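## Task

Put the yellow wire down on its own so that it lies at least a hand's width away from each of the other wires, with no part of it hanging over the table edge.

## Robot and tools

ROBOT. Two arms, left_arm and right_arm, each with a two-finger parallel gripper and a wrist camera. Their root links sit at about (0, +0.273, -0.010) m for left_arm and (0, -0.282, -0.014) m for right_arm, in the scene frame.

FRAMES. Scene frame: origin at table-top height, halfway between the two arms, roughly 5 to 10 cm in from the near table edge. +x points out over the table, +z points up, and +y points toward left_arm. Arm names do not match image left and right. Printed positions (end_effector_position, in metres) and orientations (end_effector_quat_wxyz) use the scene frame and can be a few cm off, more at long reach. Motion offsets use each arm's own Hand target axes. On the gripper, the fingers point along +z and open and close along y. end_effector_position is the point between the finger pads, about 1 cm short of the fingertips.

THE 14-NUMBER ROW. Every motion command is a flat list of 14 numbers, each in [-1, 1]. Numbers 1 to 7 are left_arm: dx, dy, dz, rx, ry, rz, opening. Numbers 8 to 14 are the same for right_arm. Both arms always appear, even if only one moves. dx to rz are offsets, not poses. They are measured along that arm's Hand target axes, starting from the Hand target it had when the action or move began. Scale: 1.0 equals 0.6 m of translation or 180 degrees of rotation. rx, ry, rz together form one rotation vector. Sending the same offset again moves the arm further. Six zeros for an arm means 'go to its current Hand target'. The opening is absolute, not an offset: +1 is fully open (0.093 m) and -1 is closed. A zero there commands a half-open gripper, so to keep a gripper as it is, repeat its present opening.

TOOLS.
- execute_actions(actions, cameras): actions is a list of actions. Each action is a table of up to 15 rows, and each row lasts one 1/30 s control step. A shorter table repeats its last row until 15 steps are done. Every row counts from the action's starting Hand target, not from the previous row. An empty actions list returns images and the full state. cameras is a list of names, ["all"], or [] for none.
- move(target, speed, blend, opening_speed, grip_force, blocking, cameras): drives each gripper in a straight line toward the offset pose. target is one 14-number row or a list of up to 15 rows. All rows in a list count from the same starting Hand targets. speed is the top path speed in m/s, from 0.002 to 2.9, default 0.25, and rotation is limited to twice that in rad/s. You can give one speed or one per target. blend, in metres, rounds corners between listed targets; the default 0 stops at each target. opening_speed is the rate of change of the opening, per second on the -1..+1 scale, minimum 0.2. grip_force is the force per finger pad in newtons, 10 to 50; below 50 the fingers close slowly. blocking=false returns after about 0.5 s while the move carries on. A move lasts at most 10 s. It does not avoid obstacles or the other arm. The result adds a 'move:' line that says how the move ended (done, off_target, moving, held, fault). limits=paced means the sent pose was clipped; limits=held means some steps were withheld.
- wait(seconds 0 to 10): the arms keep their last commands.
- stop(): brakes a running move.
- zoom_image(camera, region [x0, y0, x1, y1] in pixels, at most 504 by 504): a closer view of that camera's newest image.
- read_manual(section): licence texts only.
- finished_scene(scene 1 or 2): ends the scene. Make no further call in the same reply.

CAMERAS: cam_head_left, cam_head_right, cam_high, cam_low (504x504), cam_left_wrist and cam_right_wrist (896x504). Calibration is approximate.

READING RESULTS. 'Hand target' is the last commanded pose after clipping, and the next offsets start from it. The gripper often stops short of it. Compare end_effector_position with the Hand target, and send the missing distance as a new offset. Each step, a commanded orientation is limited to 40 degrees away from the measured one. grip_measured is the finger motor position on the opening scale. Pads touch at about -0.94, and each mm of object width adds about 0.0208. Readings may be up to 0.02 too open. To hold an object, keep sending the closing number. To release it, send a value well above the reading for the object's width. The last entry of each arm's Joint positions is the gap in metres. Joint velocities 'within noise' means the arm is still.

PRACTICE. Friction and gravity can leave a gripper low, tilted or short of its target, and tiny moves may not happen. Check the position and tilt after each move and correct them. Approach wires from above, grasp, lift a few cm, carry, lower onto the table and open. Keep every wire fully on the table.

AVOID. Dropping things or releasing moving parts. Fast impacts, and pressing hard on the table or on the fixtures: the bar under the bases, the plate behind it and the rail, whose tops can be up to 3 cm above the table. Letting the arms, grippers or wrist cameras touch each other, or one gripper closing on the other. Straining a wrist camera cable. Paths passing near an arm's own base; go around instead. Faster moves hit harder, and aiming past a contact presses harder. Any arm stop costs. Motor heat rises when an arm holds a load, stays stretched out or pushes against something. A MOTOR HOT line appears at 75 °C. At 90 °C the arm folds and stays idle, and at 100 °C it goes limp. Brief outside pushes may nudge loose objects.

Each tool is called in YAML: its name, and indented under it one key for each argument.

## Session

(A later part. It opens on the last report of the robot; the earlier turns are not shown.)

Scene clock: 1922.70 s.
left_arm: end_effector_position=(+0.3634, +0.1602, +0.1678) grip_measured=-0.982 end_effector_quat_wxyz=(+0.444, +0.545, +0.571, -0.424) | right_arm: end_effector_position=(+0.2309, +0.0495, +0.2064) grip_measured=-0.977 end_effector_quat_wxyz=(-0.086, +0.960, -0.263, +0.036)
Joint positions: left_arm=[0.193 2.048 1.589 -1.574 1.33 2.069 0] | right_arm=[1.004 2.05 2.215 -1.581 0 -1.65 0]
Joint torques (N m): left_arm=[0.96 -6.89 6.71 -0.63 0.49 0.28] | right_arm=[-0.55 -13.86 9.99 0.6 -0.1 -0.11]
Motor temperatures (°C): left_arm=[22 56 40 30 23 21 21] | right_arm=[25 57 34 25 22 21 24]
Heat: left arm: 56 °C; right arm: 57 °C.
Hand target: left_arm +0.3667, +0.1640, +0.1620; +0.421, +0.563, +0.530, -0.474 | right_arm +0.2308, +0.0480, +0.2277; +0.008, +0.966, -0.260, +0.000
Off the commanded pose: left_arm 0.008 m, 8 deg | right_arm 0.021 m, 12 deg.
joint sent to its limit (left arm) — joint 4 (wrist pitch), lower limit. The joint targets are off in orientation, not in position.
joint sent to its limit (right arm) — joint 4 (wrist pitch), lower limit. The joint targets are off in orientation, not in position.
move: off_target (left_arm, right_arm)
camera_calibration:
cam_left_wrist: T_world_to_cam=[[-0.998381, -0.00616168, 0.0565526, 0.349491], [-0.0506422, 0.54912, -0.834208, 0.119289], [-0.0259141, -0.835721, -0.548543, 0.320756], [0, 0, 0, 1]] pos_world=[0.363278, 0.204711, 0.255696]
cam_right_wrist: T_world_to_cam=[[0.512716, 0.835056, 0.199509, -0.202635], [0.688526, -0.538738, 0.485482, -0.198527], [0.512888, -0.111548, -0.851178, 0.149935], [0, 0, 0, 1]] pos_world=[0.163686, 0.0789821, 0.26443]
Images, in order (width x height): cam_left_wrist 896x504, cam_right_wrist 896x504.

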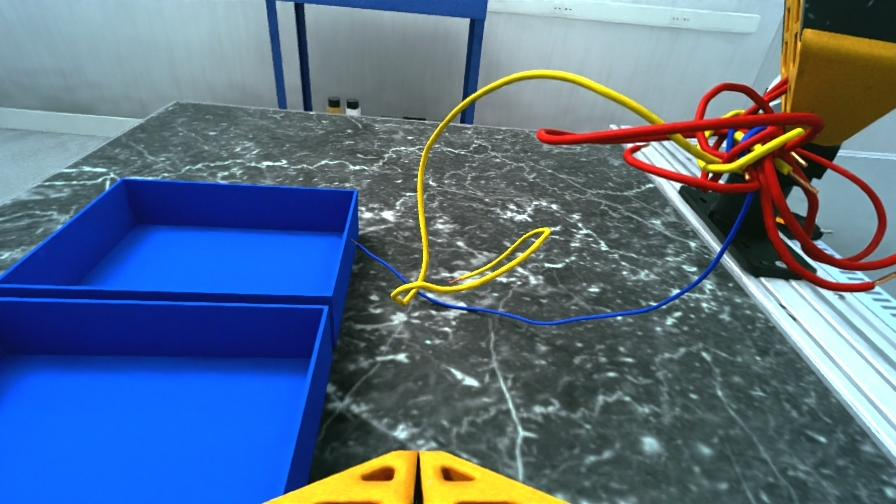

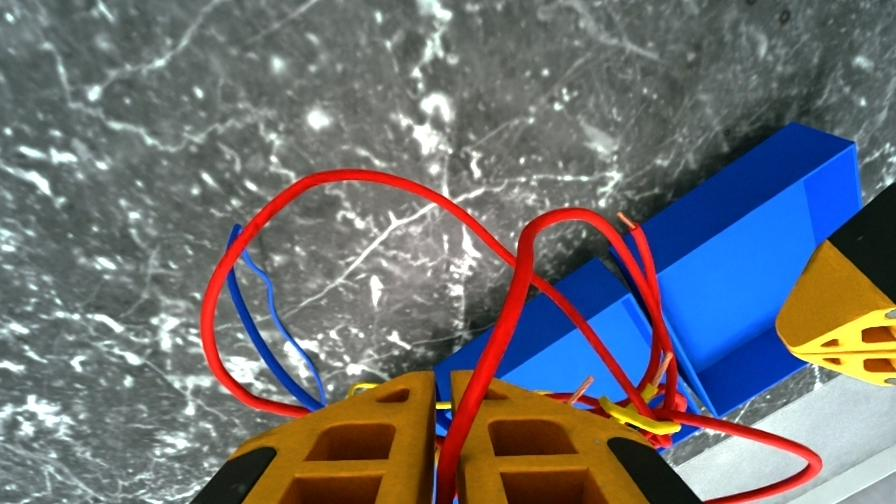

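move:
  target: [-0.072, -0.1283, 0.0477, 0, 0, -0.65, -0.65, 0, 0, 0, 0, 0, 0, -1.0]
  speed: 0.3
  cameras: ["cam_left_wrist", "cam_right_wrist"]

zoom_image:
  camera: "cam_left_wrist"
  region: [250, 130, 650, 504]

zoom_image:
  camera: "cam_right_wrist"
  region: [500, 250, 896, 504]

Scene clock: 2027.37 s.
left_arm: end_effector_position=(+0.2938, +0.1352, +0.1932) grip_measured=-0.652 end_effector_quat_wxyz=(-0.145, -0.185, +0.768, -0.596) | right_arm: end_effector_position=(+0.2309, +0.0495, +0.2064) grip_measured=-0.977 end_effector_quat_wxyz=(-0.086, +0.960, -0.263, +0.036)
Joint positions: left_arm=[0.146 1.782 1.33 -1.576 1.327 0.022 0.014] | right_arm=[1.004 2.05 2.215 -1.581 0 -1.65 0]
Joint torques (N m): left_arm=[0.12 -9.31 4.23 -0.52 0.71 -0.03] | right_arm=[-0.55 -13.86 9.99 0.6 -0.1 -0.12]
Motor temperatures (°C): left_arm=[22 53 37 29 23 21 22] | right_arm=[25 58 35 25 22 21 24]
Heat: left arm: 53 °C; right arm: 58 °C.
Hand target: left_arm +0.2879, +0.1338, +0.2008; -0.184, -0.158, +0.758, -0.606 | right_arm +0.2308, +0.0480, +0.2277; +0.008, +0.966, -0.260, +0.000
Off the commanded pose: left_arm 0.010 m, 6 deg | right_arm 0.021 m, 12 deg.
joint sent to its limit (left arm) — joint 4 (wrist pitch), lower limit. The joint targets are off in orientation, not in position.
joint sent to its limit (right arm) — joint 4 (wrist pitch), lower limit. The joint targets are off in orientation, not in position.
move: off_target (left_arm, right_arm)
camera_calibration:
cam_left_wrist: T_world_to_cam=[[0.494849, -0.164739, 0.853221, -0.292793], [-0.828411, 0.207067, 0.52044, 0.163708], [-0.262411, -0.964357, -0.034005, 0.299606], [0, 0, 0, 1]] pos_world=[0.359126, 0.206794, 0.174805]
cam_right_wrist: T_world_to_cam=[[0.512716, 0.835056, 0.199509, -0.202635], [0.688526, -0.538738, 0.485482, -0.198527], [0.512888, -0.111548, -0.851178, 0.149935], [0, 0, 0, 1]] pos_world=[0.163686, 0.0789821, 0.26443]
Images, in order (width x height): cam_left_wrist 896x504, cam_right_wrist 896x504.

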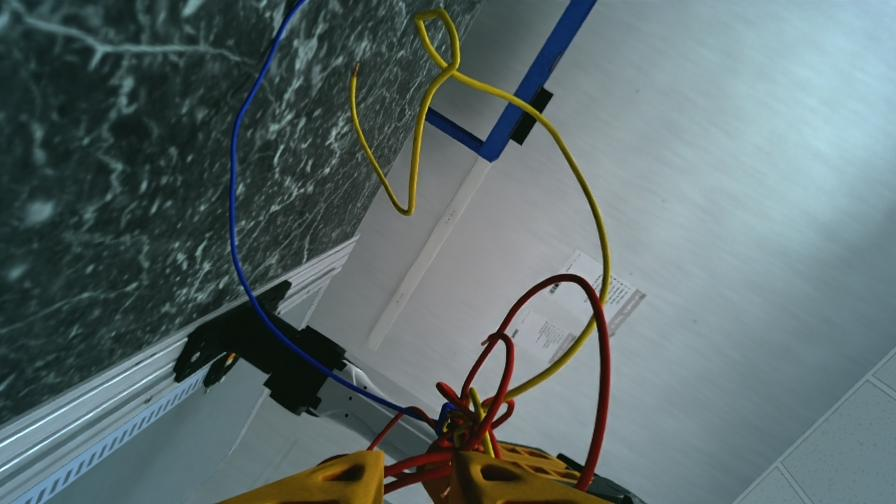

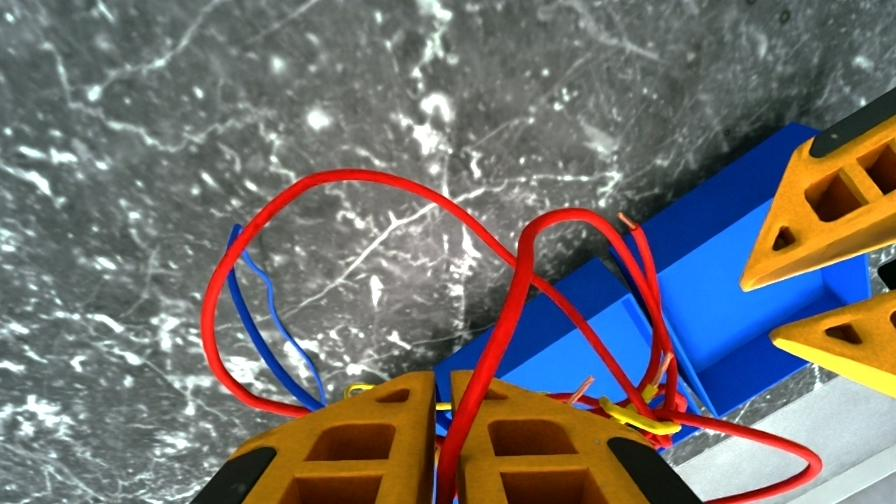

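Scaled by 1.260.

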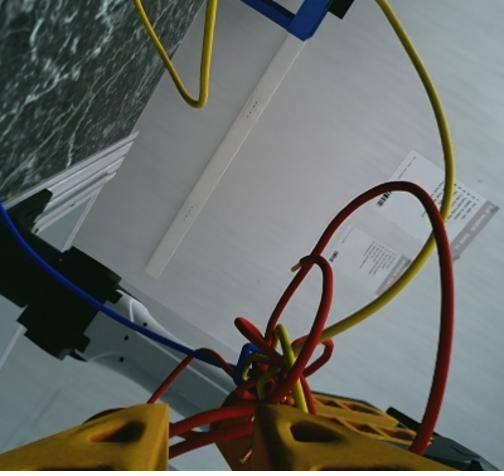

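Scaled by 1.273.

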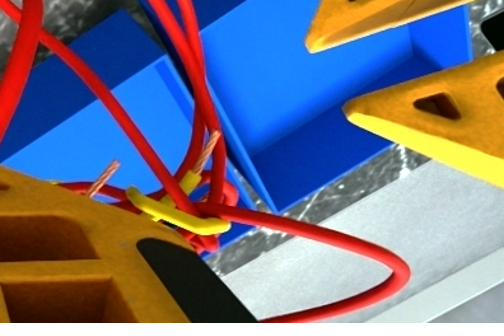

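move:
  target:
    - [0.0308, -0.029, 0.0, 0, 0, 0, -0.65, 0, 0, 0, 0, 0, 0, -1.0]
    - [0.0308, -0.029, 0.069, 0, 0, 0, -0.65, 0, 0, 0, 0, 0, 0, -1.0]
    - [0.0308, -0.029, 0.069, 0, 0, 0, -1.0, 0, 0, 0, 0, 0, 0, -1.0]
    - [0.0308, -0.029, 0.0, 0, 0, 0, -1.0, 0, 0, 0, 0, 0, 0, -1.0]
  speed: [0.15, 0.08, 0.1, 0.06]
  opening_speed: 1.5
  cameras: ["cam_left_wrist", "cam_right_wrist"]

zoom_image:
  camera: "cam_left_wrist"
  region: [300, 230, 650, 504]

zoom_image:
  camera: "cam_right_wrist"
  region: [500, 250, 896, 504]

Scene clock: 2066.70 s.
left_arm: end_effector_position=(+0.2867, +0.1278, +0.2184) grip_measured=-0.982 end_effector_quat_wxyz=(-0.150, -0.201, +0.755, -0.606) | right_arm: end_effector_position=(+0.2301, +0.0483, +0.2061) grip_measured=-0.977 end_effector_quat_wxyz=(-0.083, +0.961, -0.263, +0.035)
Joint positions: left_arm=[0.13 1.704 1.33 -1.571 1.367 -0.095 0] | right_arm=[1.004 2.05 2.215 -1.587 0 -1.65 0]
Joint torques (N m): left_arm=[0.94 -9.1 5.09 -0.44 0.47 0.23] | right_arm=[-0.55 -13.87 9.95 0.65 -0.1 -0.12]
Motor temperatures (°C): left_arm=[22 58 35 29 23 21 21] | right_arm=[25 59 35 25 22 21 24]
Heat: left arm: 58 °C; right arm: 59 °C.
Hand target: left_arm +0.2797, +0.1299, +0.2244; -0.184, -0.158, +0.757, -0.606 | right_arm +0.2308, +0.0479, +0.2277; +0.008, +0.966, -0.260, +0.000
Off the commanded pose: left_arm 0.010 m, 6 deg | right_arm 0.022 m, 11 deg.
joint read past its limit (right arm) — joint 4 (wrist pitch), lower limit.
joint sent to its limit (left arm) — joint 4 (wrist pitch), lower limit. The joint targets are off in orientation, not in position.
joint sent to its limit (right arm) — joint 4 (wrist pitch), lower limit. The joint targets are off in orientation, not in position.
move: off_target (left_arm, right_arm)
camera_calibration:
cam_left_wrist: T_world_to_cam=[[0.52114, -0.127553, 0.843886, -0.322247], [-0.819533, 0.201268, 0.536522, 0.140943], [-0.238282, -0.971196, 0.000354342, 0.277748], [0, 0, 0, 1]] pos_world=[0.349626, 0.200277, 0.196222]
cam_right_wrist: T_world_to_cam=[[0.513441, 0.836005, 0.193582, -0.200141], [0.69021, -0.536369, 0.485715, -0.199002], [0.509892, -0.115773, -0.852412, 0.15125], [0, 0, 0, 1]] pos_world=[0.162993, 0.0780917, 0.264329]
Images, in order (width x height): cam_left_wrist 896x504, cam_right_wrist 896x504.

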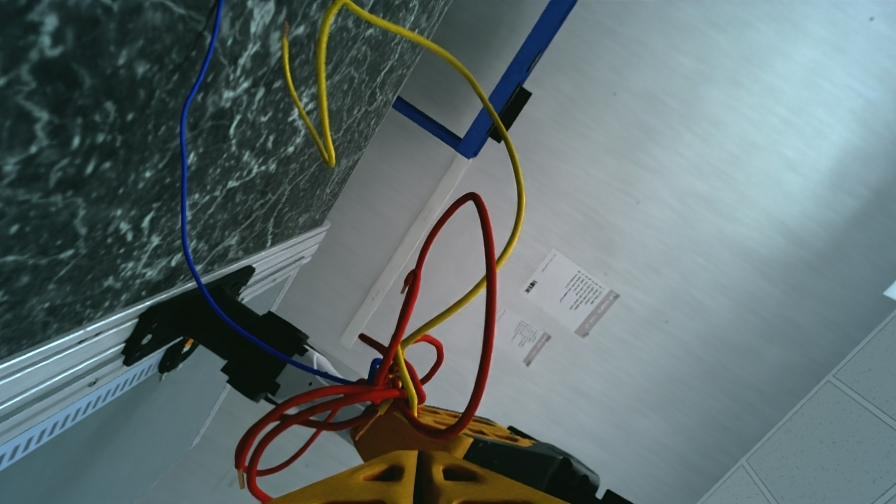

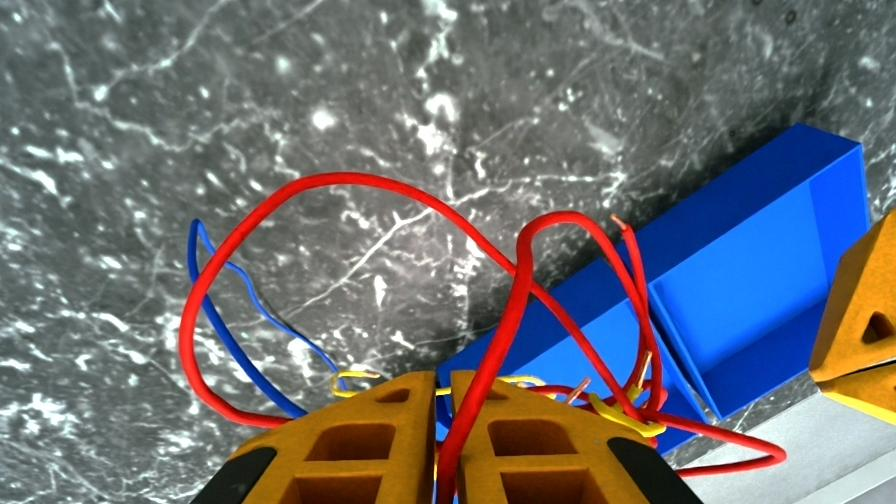

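Scaled by 1.440.

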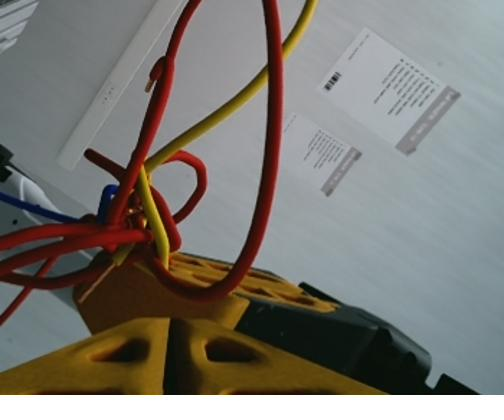

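Scaled by 1.273.

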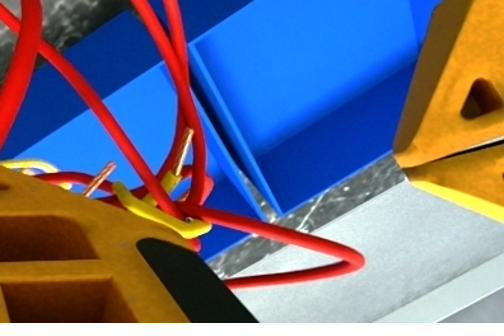

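move:
  target: [0.05, 0.005, 0.11, 0, 0, 0, -0.65, 0, 0, 0, 0, 0, 0, -1.0]
  speed: 0.15
  opening_speed: 2.0
  cameras: ["cam_left_wrist", "cam_right_wrist"]

zoom_image:
  camera: "cam_left_wrist"
  region: [300, 254, 600, 504]

Scene clock: 2095.97 s.
left_arm: end_effector_position=(+0.2522, +0.0677, +0.2169) grip_measured=-0.652 end_effector_quat_wxyz=(-0.188, -0.164, +0.759, -0.602) | right_arm: end_effector_position=(+0.2276, +0.0418, +0.2051) grip_measured=-0.977 end_effector_quat_wxyz=(-0.068, +0.962, -0.264, +0.035)
Joint positions: left_arm=[-0.095 1.478 1.101 -0.966 1.389 -0.719 0.014] | right_arm=[1.004 2.05 2.215 -1.615 0.009 -1.651 0]
Joint torques (N m): left_arm=[-0.46 -7.65 5.29 0.92 0.75 -0.05] | right_arm=[-0.49 -13.76 9.91 0.88 -0.16 -0.12]
Motor temperatures (°C): left_arm=[22 60 35 29 23 21 22] | right_arm=[25 59 35 26 22 21 24]
Heat: left arm: 60 °C; right arm: 59 °C.
Hand target: left_arm +0.2460, +0.0655, +0.2230; -0.184, -0.158, +0.757, -0.606 | right_arm +0.2308, +0.0480, +0.2277; +0.008, +0.966, -0.260, +0.000
Off the commanded pose: left_arm 0.009 m, 1 deg | right_arm 0.024 m, 10 deg.
joint read past its limit (right arm) — joint 4 (wrist pitch), lower limit.
joint sent to its limit (right arm) — joint 4 (wrist pitch), lower limit. The joint targets are off in orientation, not in position.
move: off_target (right_arm)
camera_calibration:
cam_left_wrist: T_world_to_cam=[[0.517705, -0.169442, 0.838612, -0.305828], [-0.785746, 0.293652, 0.544401, 0.10909], [-0.338504, -0.940775, 0.018887, 0.230331], [0, 0, 0, 1]] pos_world=[0.322014, 0.132835, 0.192733]
cam_right_wrist: T_world_to_cam=[[0.516126, 0.840356, 0.165578, -0.188255], [0.693565, -0.523484, 0.494907, -0.203557], [0.502575, -0.140595, -0.853025, 0.153674], [0, 0, 0, 1]] pos_world=[0.161111, 0.0732482, 0.263]
Images, in order (width x height): cam_left_wrist 896x504, cam_right_wrist 896x504.

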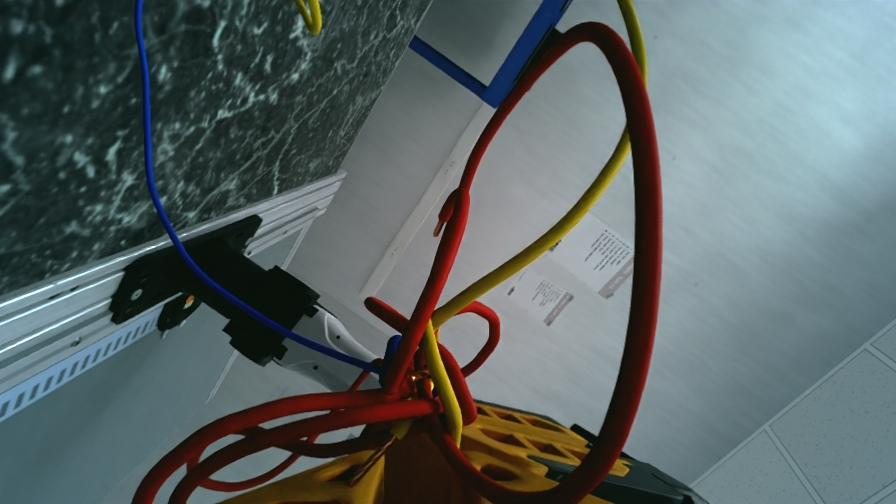

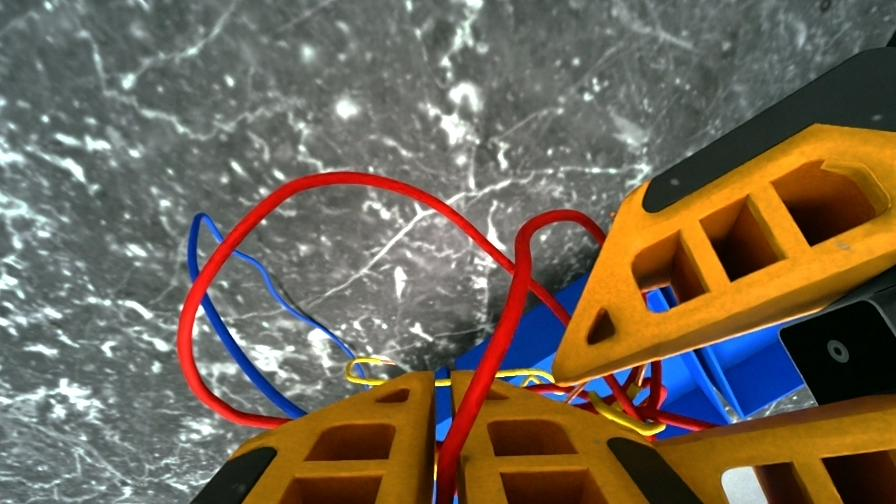

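Scaled by 1.680.

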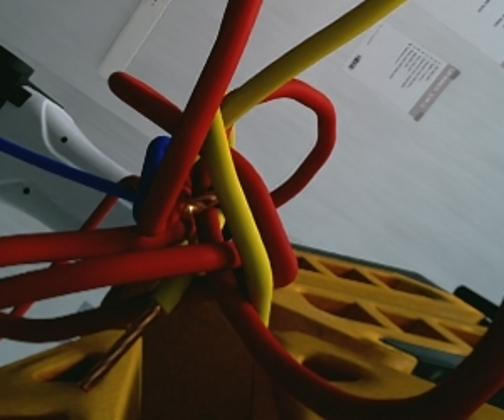

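move:
  target: [0,0,0,0,0,0,-1.0,0,0,0,0,0,0,-1.0]
  speed: 0.06
  grip_force: [30,50]
  cameras: ["cam_left_wrist","cam_right_wrist"]

Scene clock: 2191.37 s.
left_arm: end_effector_position=(+0.2517, +0.0668, +0.2169) grip_measured=-0.982 end_effector_quat_wxyz=(-0.189, -0.162, +0.759, -0.601) | right_arm: end_effector_position=(+0.2274, +0.0419, +0.2051) grip_measured=-0.977 end_effector_quat_wxyz=(-0.069, +0.962, -0.264, +0.034)
Joint positions: left_arm=[-0.098 1.478 1.101 -0.965 1.389 -0.72 0] | right_arm=[1.004 2.05 2.215 -1.615 0.008 -1.651 0]
Joint torques (N m): left_arm=[-0.13 -7.47 5.45 0.85 0.75 0.01] | right_arm=[-0.49 -13.78 9.89 0.87 -0.16 -0.12]
Motor temperatures (°C): left_arm=[22 57 34 29 24 21 21] | right_arm=[25 58 36 27 22 21 24]
Heat: left arm: 57 °C; right arm: 58 °C.
Hand target: left_arm +0.2460, +0.0658, +0.2230; -0.186, -0.156, +0.758, -0.605 | right_arm +0.2308, +0.0480, +0.2277; +0.008, +0.966, -0.260, +0.000
Off the commanded pose: left_arm 0.008 m, 1 deg | right_arm 0.024 m, 10 deg.
joint read past its limit (right arm) — joint 4 (wrist pitch), lower limit.
joint sent to its limit (right arm) — joint 4 (wrist pitch), lower limit. The joint targets are off in orientation, not in position.
grip_force (N): 30, 50
move: off_target (right_arm)
camera_calibration:
cam_left_wrist: T_world_to_cam=[[0.516596, -0.170987, 0.838983, -0.305421], [-0.785099, 0.296425, 0.54383, 0.10879], [-0.341683, -0.939625, 0.0188902, 0.230098], [0, 0, 0, 1]] pos_world=[0.321811, 0.131734, 0.192733]
cam_right_wrist: T_world_to_cam=[[0.516192, 0.840292, 0.165694, -0.188289], [0.694424, -0.523858, 0.493304, -0.20311], [0.501319, -0.139578, -0.85393, 0.154241], [0, 0, 0, 1]] pos_world=[0.160913, 0.0733458, 0.263104]
Images, in order (width x height): cam_left_wrist 896x504, cam_right_wrist 896x504.

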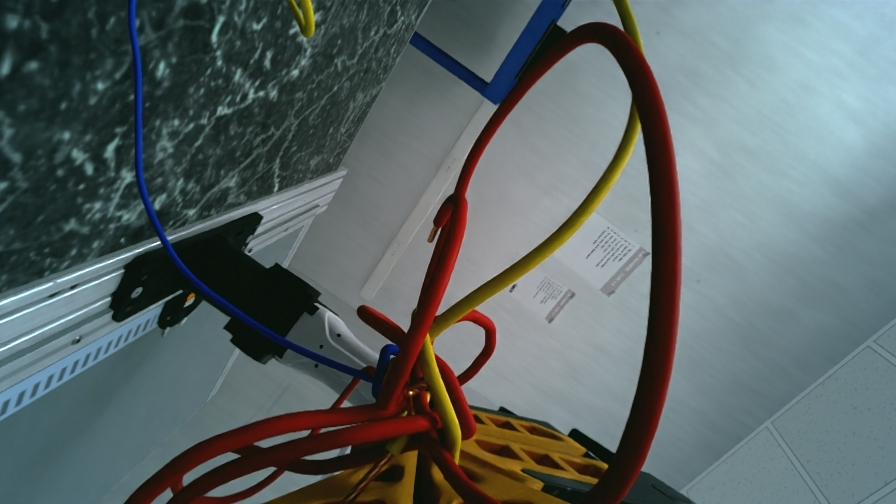

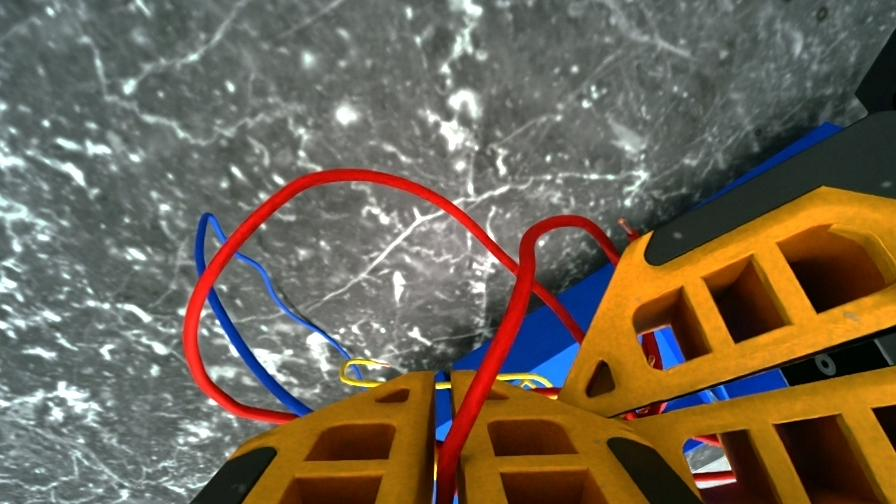

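zoom_image:
  camera: "cam_left_wrist"
  region: [300, 280, 620, 504]

zoom_image:
  camera: "cam_right_wrist"
  region: [520, 280, 840, 504]

Scaled by 1.575.

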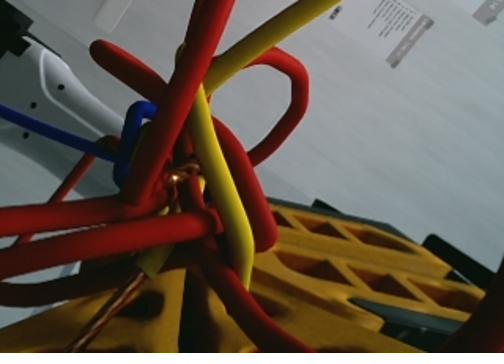

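Scaled by 1.575.

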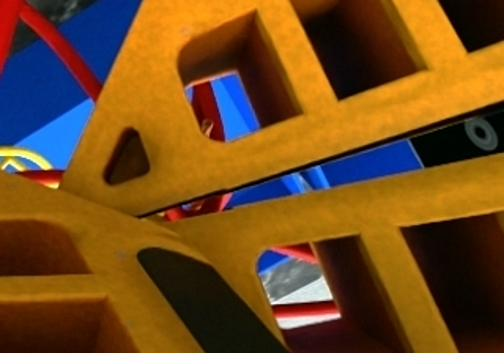

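move:
  target: [-0.03,-0.008,-0.05,0,0,0,-0.73,0,0,0,0,0,0,-1.0]
  speed: 0.1
  cameras: ["cam_left_wrist","cam_right_wrist"]

zoom_image:
  camera: "cam_left_wrist"
  region: [300, 280, 620, 504]

Scene clock: 2275.53 s.
left_arm: end_effector_position=(+0.2626, +0.0924, +0.2252) grip_measured=-0.732 end_effector_quat_wxyz=(-0.185, -0.156, +0.757, -0.607) | right_arm: end_effector_position=(+0.2273, +0.0424, +0.2062) grip_measured=-0.977 end_effector_quat_wxyz=(-0.071, +0.961, -0.263, +0.034)
Joint positions: left_arm=[0.003 1.666 1.304 -1.549 1.395 -0.125 0.01] | right_arm=[1.004 2.049 2.216 -1.614 0.006 -1.651 0]
Joint torques (N m): left_arm=[0.98 -4.71 7.1 -0.36 0.61 0.28] | right_arm=[-0.49 -13.64 9.77 0.87 -0.14 -0.11]
Motor temperatures (°C): left_arm=[22 56 34 29 24 21 22] | right_arm=[25 59 36 27 22 21 24]
Heat: left arm: 56 °C; right arm: 59 °C.
Hand target: left_arm +0.2669, +0.0942, +0.2246; -0.186, -0.156, +0.758, -0.605 | right_arm +0.2308, +0.0479, +0.2278; +0.008, +0.966, -0.260, +0.000
Off the commanded pose: left_arm 0.005 m, 0 deg | right_arm 0.023 m, 10 deg.
joint read past its limit (right arm) — joint 4 (wrist pitch), lower limit.
joint sent to its limit (right arm) — joint 4 (wrist pitch), lower limit. The joint targets are off in orientation, not in position.
grip_force (N): 30, 50
move: off_target (right_arm)
camera_calibration:
cam_left_wrist: T_world_to_cam=[[0.50404, -0.161196, 0.848504, -0.313353], [-0.792027, 0.305527, 0.528533, 0.109693], [-0.344438, -0.93844, 0.0263263, 0.256647], [0, 0, 0, 1]] pos_world=[0.333221, 0.156823, 0.201149]
cam_right_wrist: T_world_to_cam=[[0.51539, 0.839934, 0.169954, -0.189413], [0.694349, -0.525534, 0.491624, -0.202888], [0.502248, -0.13537, -0.854062, 0.154876], [0, 0, 0, 1]] pos_world=[0.16071, 0.073436, 0.26421]
Images, in order (width x height): cam_left_wrist 896x504, cam_right_wrist 896x504.

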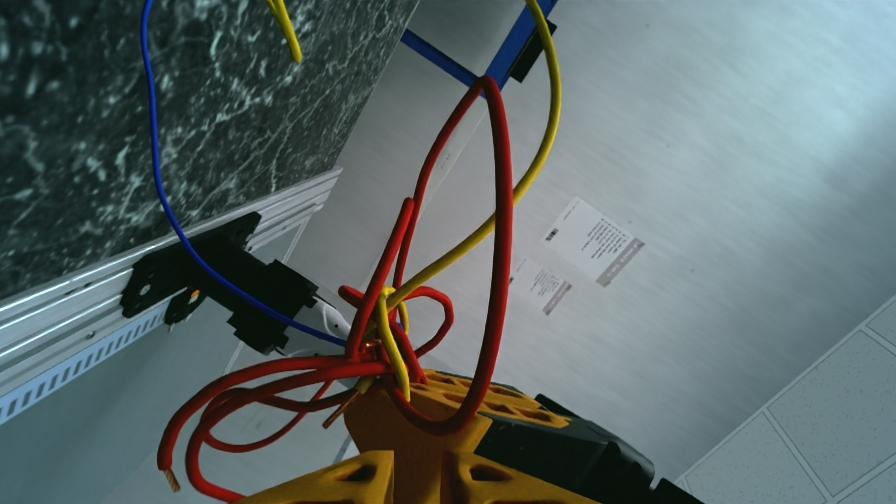

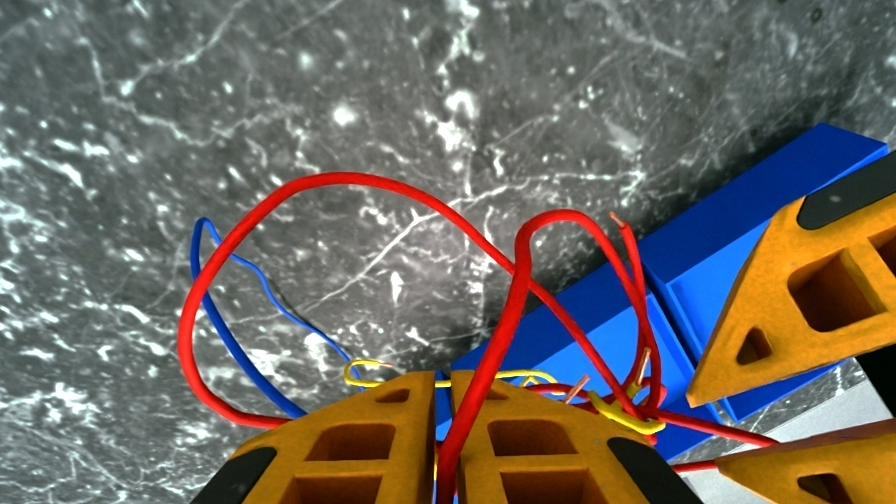

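Scaled by 1.575.

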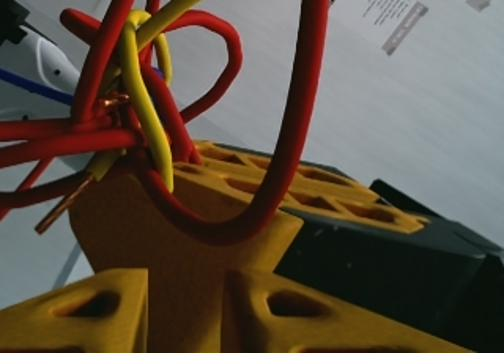

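zoom_image:
  camera: "cam_right_wrist"
  region: [500, 320, 760, 504]

Scaled by 1.938.

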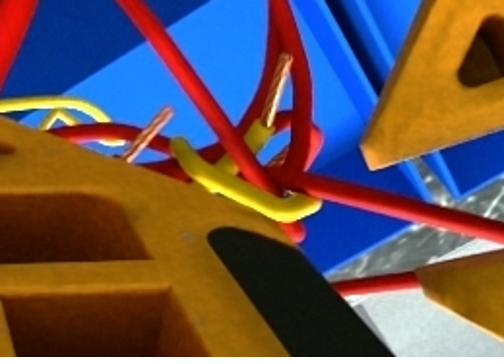

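zoom_image:
  camera: "cam_left_wrist"
  region: [340, 280, 460, 420]

Scaled by 3.600.

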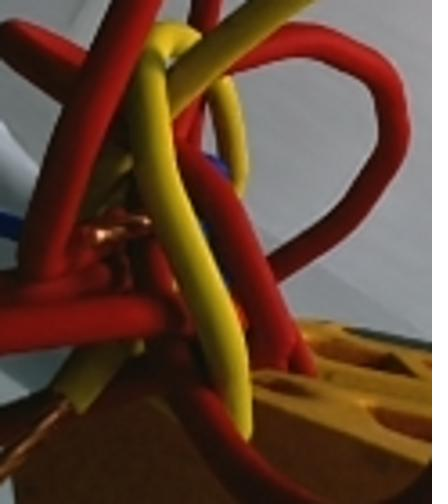

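move:
  target: [-0.0117,0.0125,0.0367,0,0,0,-0.73,0,0,0,0,0,0,-1.0]
  speed: 0.08
  grip_force: [50,50]
  cameras: ["cam_left_wrist","cam_right_wrist"]

zoom_image:
  camera: "cam_left_wrist"
  region: [340, 300, 500, 504]

Scene clock: 2437.30 s.
left_arm: end_effector_position=(+0.2725, +0.0754, +0.2051) grip_measured=-0.732 end_effector_quat_wxyz=(-0.191, -0.159, +0.759, -0.602) | right_arm: end_effector_position=(+0.2273, +0.0425, +0.2062) grip_measured=-0.977 end_effector_quat_wxyz=(-0.071, +0.961, -0.263, +0.034)
Joint positions: left_arm=[-0.059 1.634 1.215 -1.171 1.397 -0.465 0.01] | right_arm=[1.004 2.049 2.216 -1.614 0.006 -1.651 0]
Joint torques (N m): left_arm=[0.02 -8.55 4.72 0.49 0.76 -0.03] | right_arm=[-0.5 -13.65 9.8 0.87 -0.14 -0.11]
Motor temperatures (°C): left_arm=[22 47 37 27 23 21 21] | right_arm=[25 59 38 27 22 21 24]
Heat: left arm: 47 °C; right arm: 59 °C.
Hand target: left_arm +0.2675, +0.0744, +0.2105; -0.186, -0.156, +0.758, -0.605 | right_arm +0.2307, +0.0479, +0.2278; +0.008, +0.966, -0.260, +0.000
Off the commanded pose: left_arm 0.007 m, 1 deg | right_arm 0.023 m, 10 deg.
joint read past its limit (right arm) — joint 4 (wrist pitch), lower limit.
joint sent to its limit (right arm) — joint 4 (wrist pitch), lower limit. The joint targets are off in orientation, not in position.
move: off_target (right_arm)
camera_calibration:
cam_left_wrist: T_world_to_cam=[[0.514125, -0.171723, 0.840349, -0.304437], [-0.783992, 0.303309, 0.541627, 0.128581], [-0.347895, -0.937291, 0.0213098, 0.246571], [0, 0, 0, 1]] pos_world=[0.343106, 0.13983, 0.180936]
cam_right_wrist: T_world_to_cam=[[0.515399, 0.839852, 0.17033, -0.189643], [0.694272, -0.525742, 0.491509, -0.202847], [0.502345, -0.135067, -0.854053, 0.1548], [0, 0, 0, 1]] pos_world=[0.16081, 0.0735353, 0.26421]
Images, in order (width x height): cam_left_wrist 896x504, cam_right_wrist 896x504.

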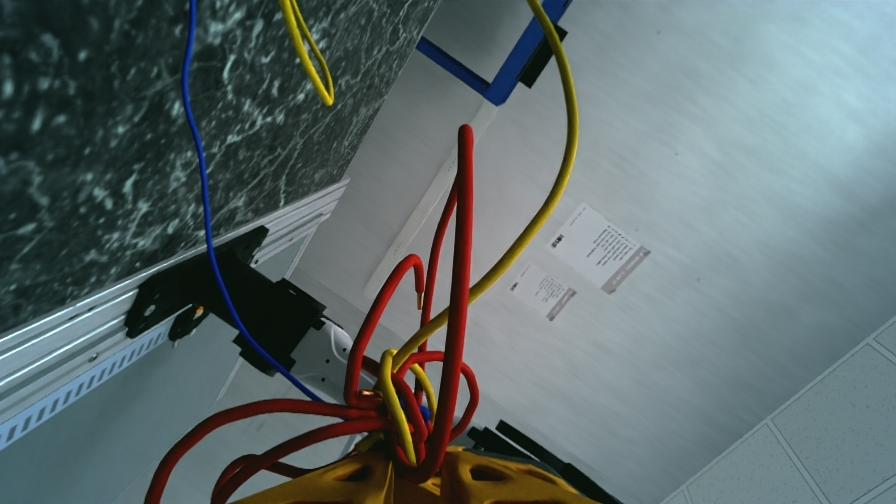

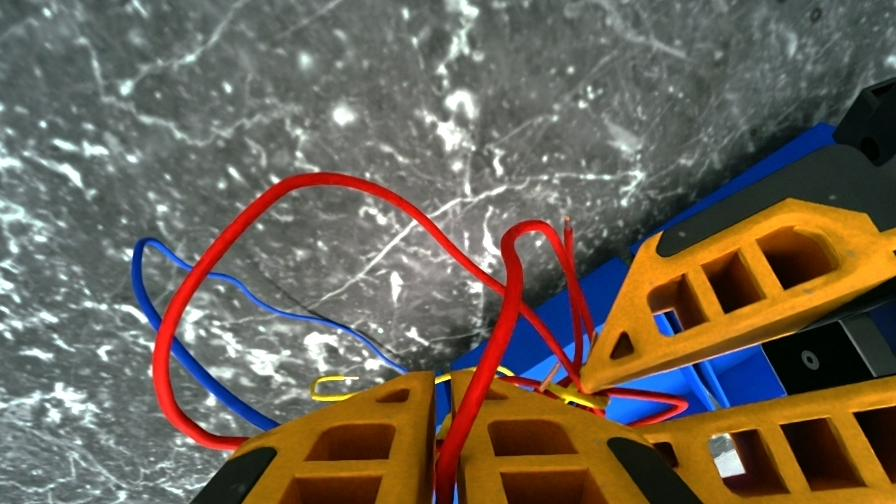

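Scaled by 2.471.

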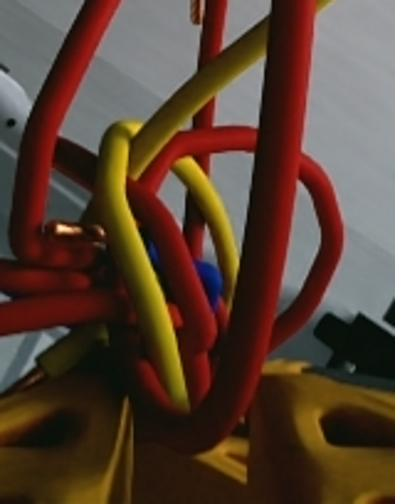

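move:
  target: [-0.004,0.006,0.0175,0,0,0,-0.73,0,0,0,0,0,0,-1.0]
  speed: 0.06
  cameras: ["cam_left_wrist","cam_right_wrist"]

zoom_image:
  camera: "cam_left_wrist"
  region: [340, 300, 500, 504]

zoom_image:
  camera: "cam_right_wrist"
  region: [500, 320, 760, 504]

Scene clock: 2471.17 s.
left_arm: end_effector_position=(+0.2725, +0.0661, +0.1996) grip_measured=-0.732 end_effector_quat_wxyz=(-0.190, -0.159, +0.758, -0.603) | right_arm: end_effector_position=(+0.2274, +0.0425, +0.2062) grip_measured=-0.977 end_effector_quat_wxyz=(-0.071, +0.961, -0.263, +0.034)
Joint positions: left_arm=[-0.092 1.588 1.14 -0.947 1.397 -0.66 0.01] | right_arm=[1.004 2.049 2.216 -1.613 0.006 -1.651 0]
Joint torques (N m): left_arm=[-0.13 -8.32 4.92 0.81 0.71 -0.01] | right_arm=[-0.51 -13.64 9.8 0.86 -0.14 -0.11]
Motor temperatures (°C): left_arm=[22 52 36 27 24 21 21] | right_arm=[25 59 38 27 22 21 24]
Heat: left arm: 52 °C; right arm: 59 °C.
Hand target: left_arm +0.2670, +0.0650, +0.2042; -0.186, -0.156, +0.758, -0.605 | right_arm +0.2308, +0.0480, +0.2278; +0.008, +0.966, -0.260, +0.000
Off the commanded pose: left_arm 0.007 m, 1 deg | right_arm 0.022 m, 10 deg.
joint read past its limit (right arm) — joint 4 (wrist pitch), lower limit.
joint sent to its limit (right arm) — joint 4 (wrist pitch), lower limit. The joint targets are off in orientation, not in position.
move: off_target (right_arm)
camera_calibration:
cam_left_wrist: T_world_to_cam=[[0.512725, -0.168875, 0.84178, -0.301475], [-0.785261, 0.304144, 0.539316, 0.135167], [-0.3471, -0.937538, 0.0233314, 0.237377], [0, 0, 0, 1]] pos_world=[0.343109, 0.130528, 0.17534]
cam_right_wrist: T_world_to_cam=[[0.515346, 0.839821, 0.170643, -0.189714], [0.694162, -0.525843, 0.491557, -0.202834], [0.502551, -0.134868, -0.853963, 0.154728], [0, 0, 0, 1]] pos_world=[0.16081, 0.0735349, 0.26421]
Images, in order (width x height): cam_left_wrist 896x504, cam_right_wrist 896x504.

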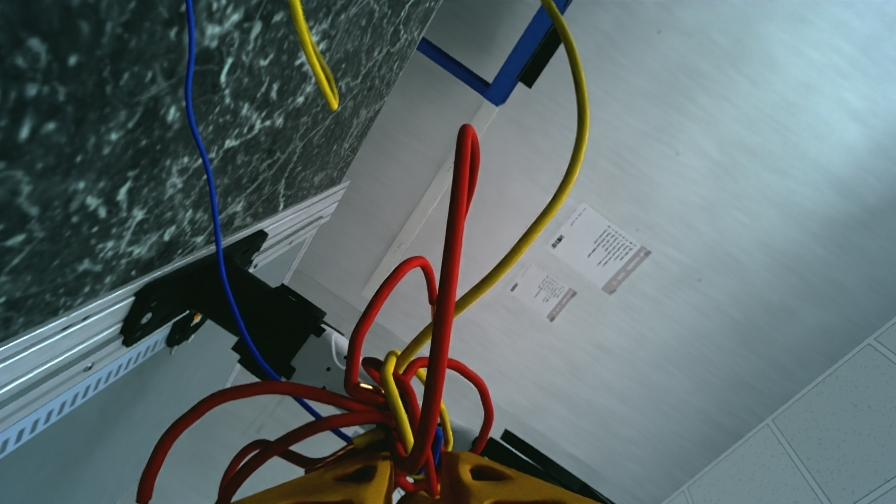

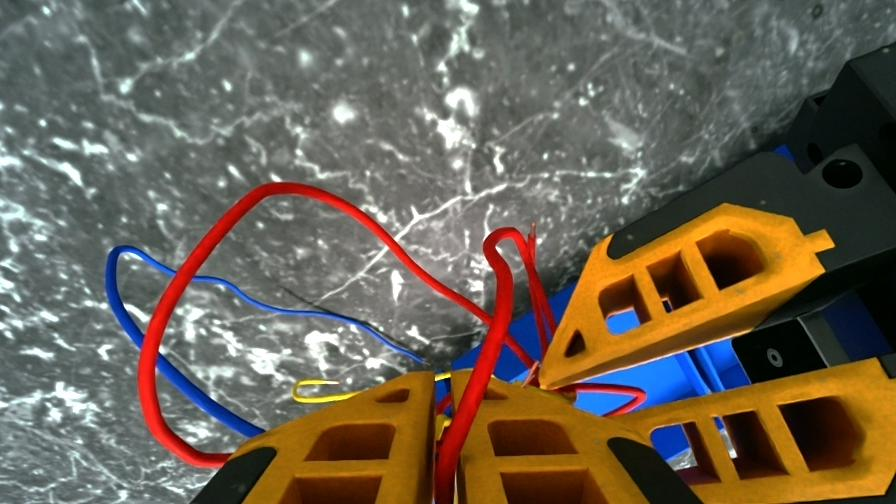

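Scaled by 2.471.

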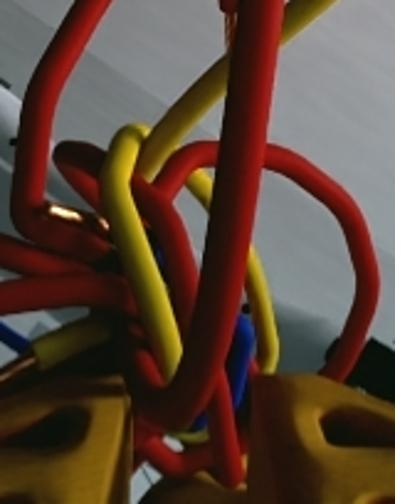

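Scaled by 1.938.

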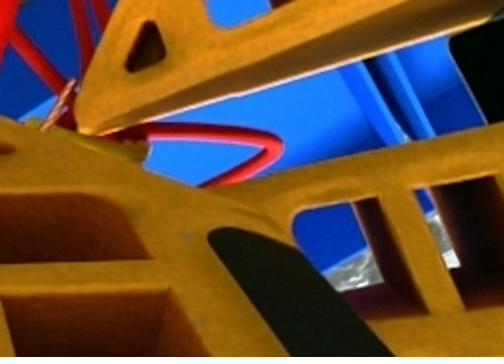

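move:
  target: [-0.0167,0.0083,0.0133,0,0,0,-0.73,0,0,0,0,0,0,-1.0]
  speed: 0.06
  cameras: ["cam_left_wrist"]

zoom_image:
  camera: "cam_left_wrist"
  region: [340, 300, 500, 504]

Scene clock: 2499.77 s.
left_arm: end_effector_position=(+0.2772, +0.0586, +0.1905) grip_measured=-0.732 end_effector_quat_wxyz=(-0.191, -0.157, +0.757, -0.605) | right_arm: end_effector_position=(+0.2276, +0.0428, +0.2063) grip_measured=-0.977 end_effector_quat_wxyz=(-0.072, +0.961, -0.263, +0.034)
Joint positions: left_arm=[-0.116 1.588 1.092 -0.771 1.397 -0.788 0.01] | right_arm=[1.004 2.049 2.216 -1.612 0.006 -1.651 0]
Joint torques (N m): left_arm=[0.09 -8.25 4.92 1.03 0.62 -0.04] | right_arm=[-0.51 -13.65 9.8 0.86 -0.14 -0.11]
Motor temperatures (°C): left_arm=[22 53 34 28 24 21 21] | right_arm=[25 59 38 27 22 21 24]
Heat: left arm: 53 °C; right arm: 59 °C.
Hand target: left_arm +0.2728, +0.0584, +0.1936; -0.186, -0.156, +0.758, -0.605 | right_arm +0.2308, +0.0480, +0.2278; +0.008, +0.966, -0.260, +0.000
Off the commanded pose: left_arm 0.005 m, 1 deg | right_arm 0.022 m, 10 deg.
joint read past its limit (right arm) — joint 4 (wrist pitch), lower limit.
joint sent to its limit (right arm) — joint 4 (wrist pitch), lower limit. The joint targets are off in orientation, not in position.
move: off_target (right_arm)
camera_calibration:
cam_left_wrist: T_world_to_cam=[[0.512009, -0.16559, 0.842868, -0.297595], [-0.784711, 0.308956, 0.537378, 0.145969], [-0.349393, -0.93655, 0.0282477, 0.231808], [0, 0, 0, 1]] pos_world=[0.347907, 0.122723, 0.165845]
Images, in order (width x height): cam_left_wrist 896x504.

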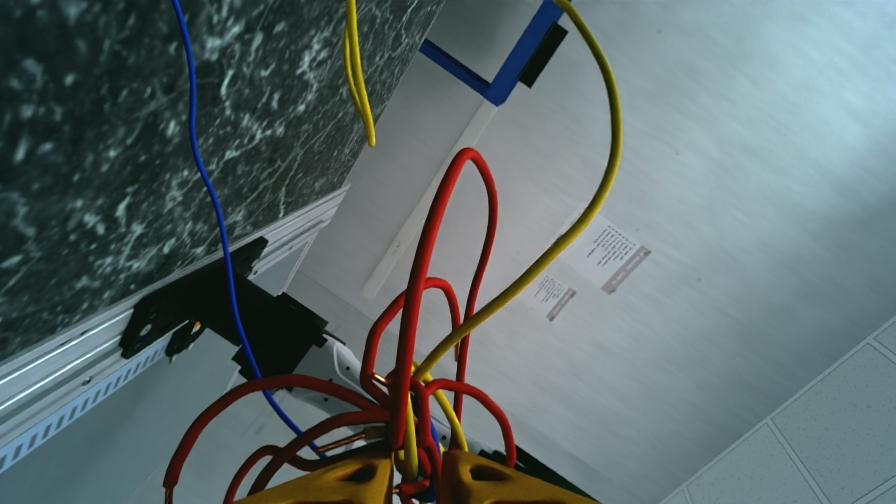

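Scaled by 2.471.

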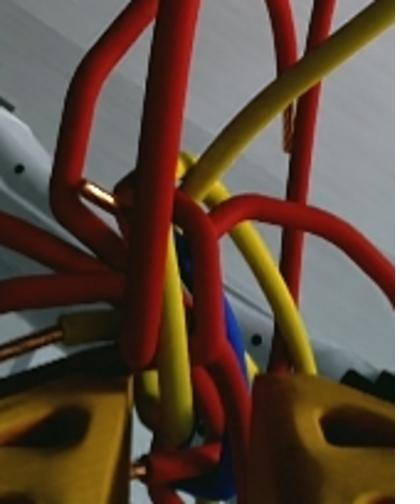

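move:
  target: [0,0,0.0,0,0,0,-1.0,0,0,0,0,0,0,-1.0]
  speed: 0.06
  cameras: ["cam_left_wrist"]

zoom_image:
  camera: "cam_left_wrist"
  region: [340, 300, 500, 504]

Scene clock: 2518.27 s.
left_arm: end_effector_position=(+0.2779, +0.0585, +0.1907) grip_measured=-0.979 end_effector_quat_wxyz=(-0.190, -0.157, +0.757, -0.606) | right_arm: end_effector_position=(+0.2276, +0.0428, +0.2063) grip_measured=-0.977 end_effector_quat_wxyz=(-0.072, +0.961, -0.263, +0.034)
Joint positions: left_arm=[-0.116 1.588 1.092 -0.764 1.397 -0.793 0] | right_arm=[1.004 2.049 2.216 -1.612 0.006 -1.651 0]
Joint torques (N m): left_arm=[0.08 -8.38 4.72 1.03 0.62 -0.03] | right_arm=[-0.5 -13.65 9.78 0.85 -0.14 -0.11]
Motor temperatures (°C): left_arm=[22 53 35 28 23 21 21] | right_arm=[25 60 38 27 22 21 24]
Heat: left arm: 53 °C; right arm: 60 °C.
Hand target: left_arm +0.2728, +0.0584, +0.1936; -0.186, -0.156, +0.758, -0.605 | right_arm +0.2308, +0.0479, +0.2278; +0.008, +0.966, -0.260, +0.000
Off the commanded pose: left_arm 0.006 m, 1 deg | right_arm 0.022 m, 10 deg.
joint read past its limit (right arm) — joint 4 (wrist pitch), lower limit.
joint sent to its limit (right arm) — joint 4 (wrist pitch), lower limit. The joint targets are off in orientation, not in position.
move: off_target (right_arm)
camera_calibration:
cam_left_wrist: T_world_to_cam=[[0.510491, -0.164718, 0.843959, -0.297984], [-0.786019, 0.308592, 0.535673, 0.147173], [-0.348674, -0.936824, 0.028062, 0.231764], [0, 0, 0, 1]] pos_world=[0.348609, 0.122623, 0.166146]
Images, in order (width x height): cam_left_wrist 896x504.

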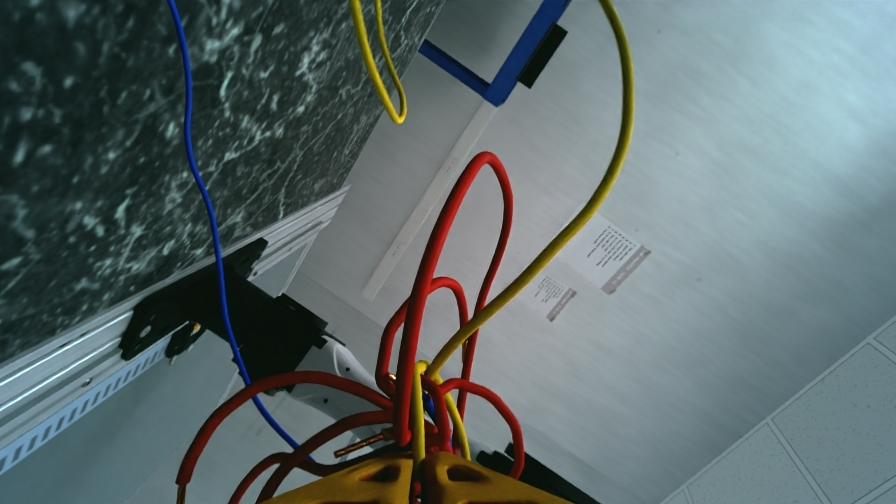

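Scaled by 2.471.

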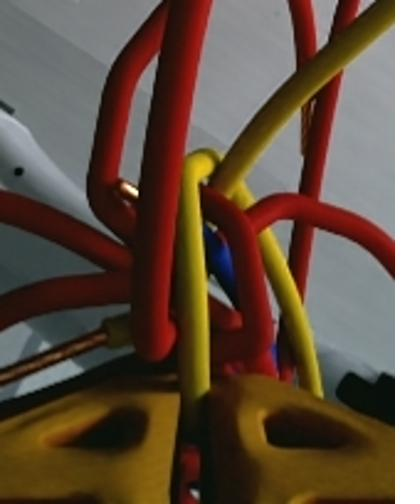

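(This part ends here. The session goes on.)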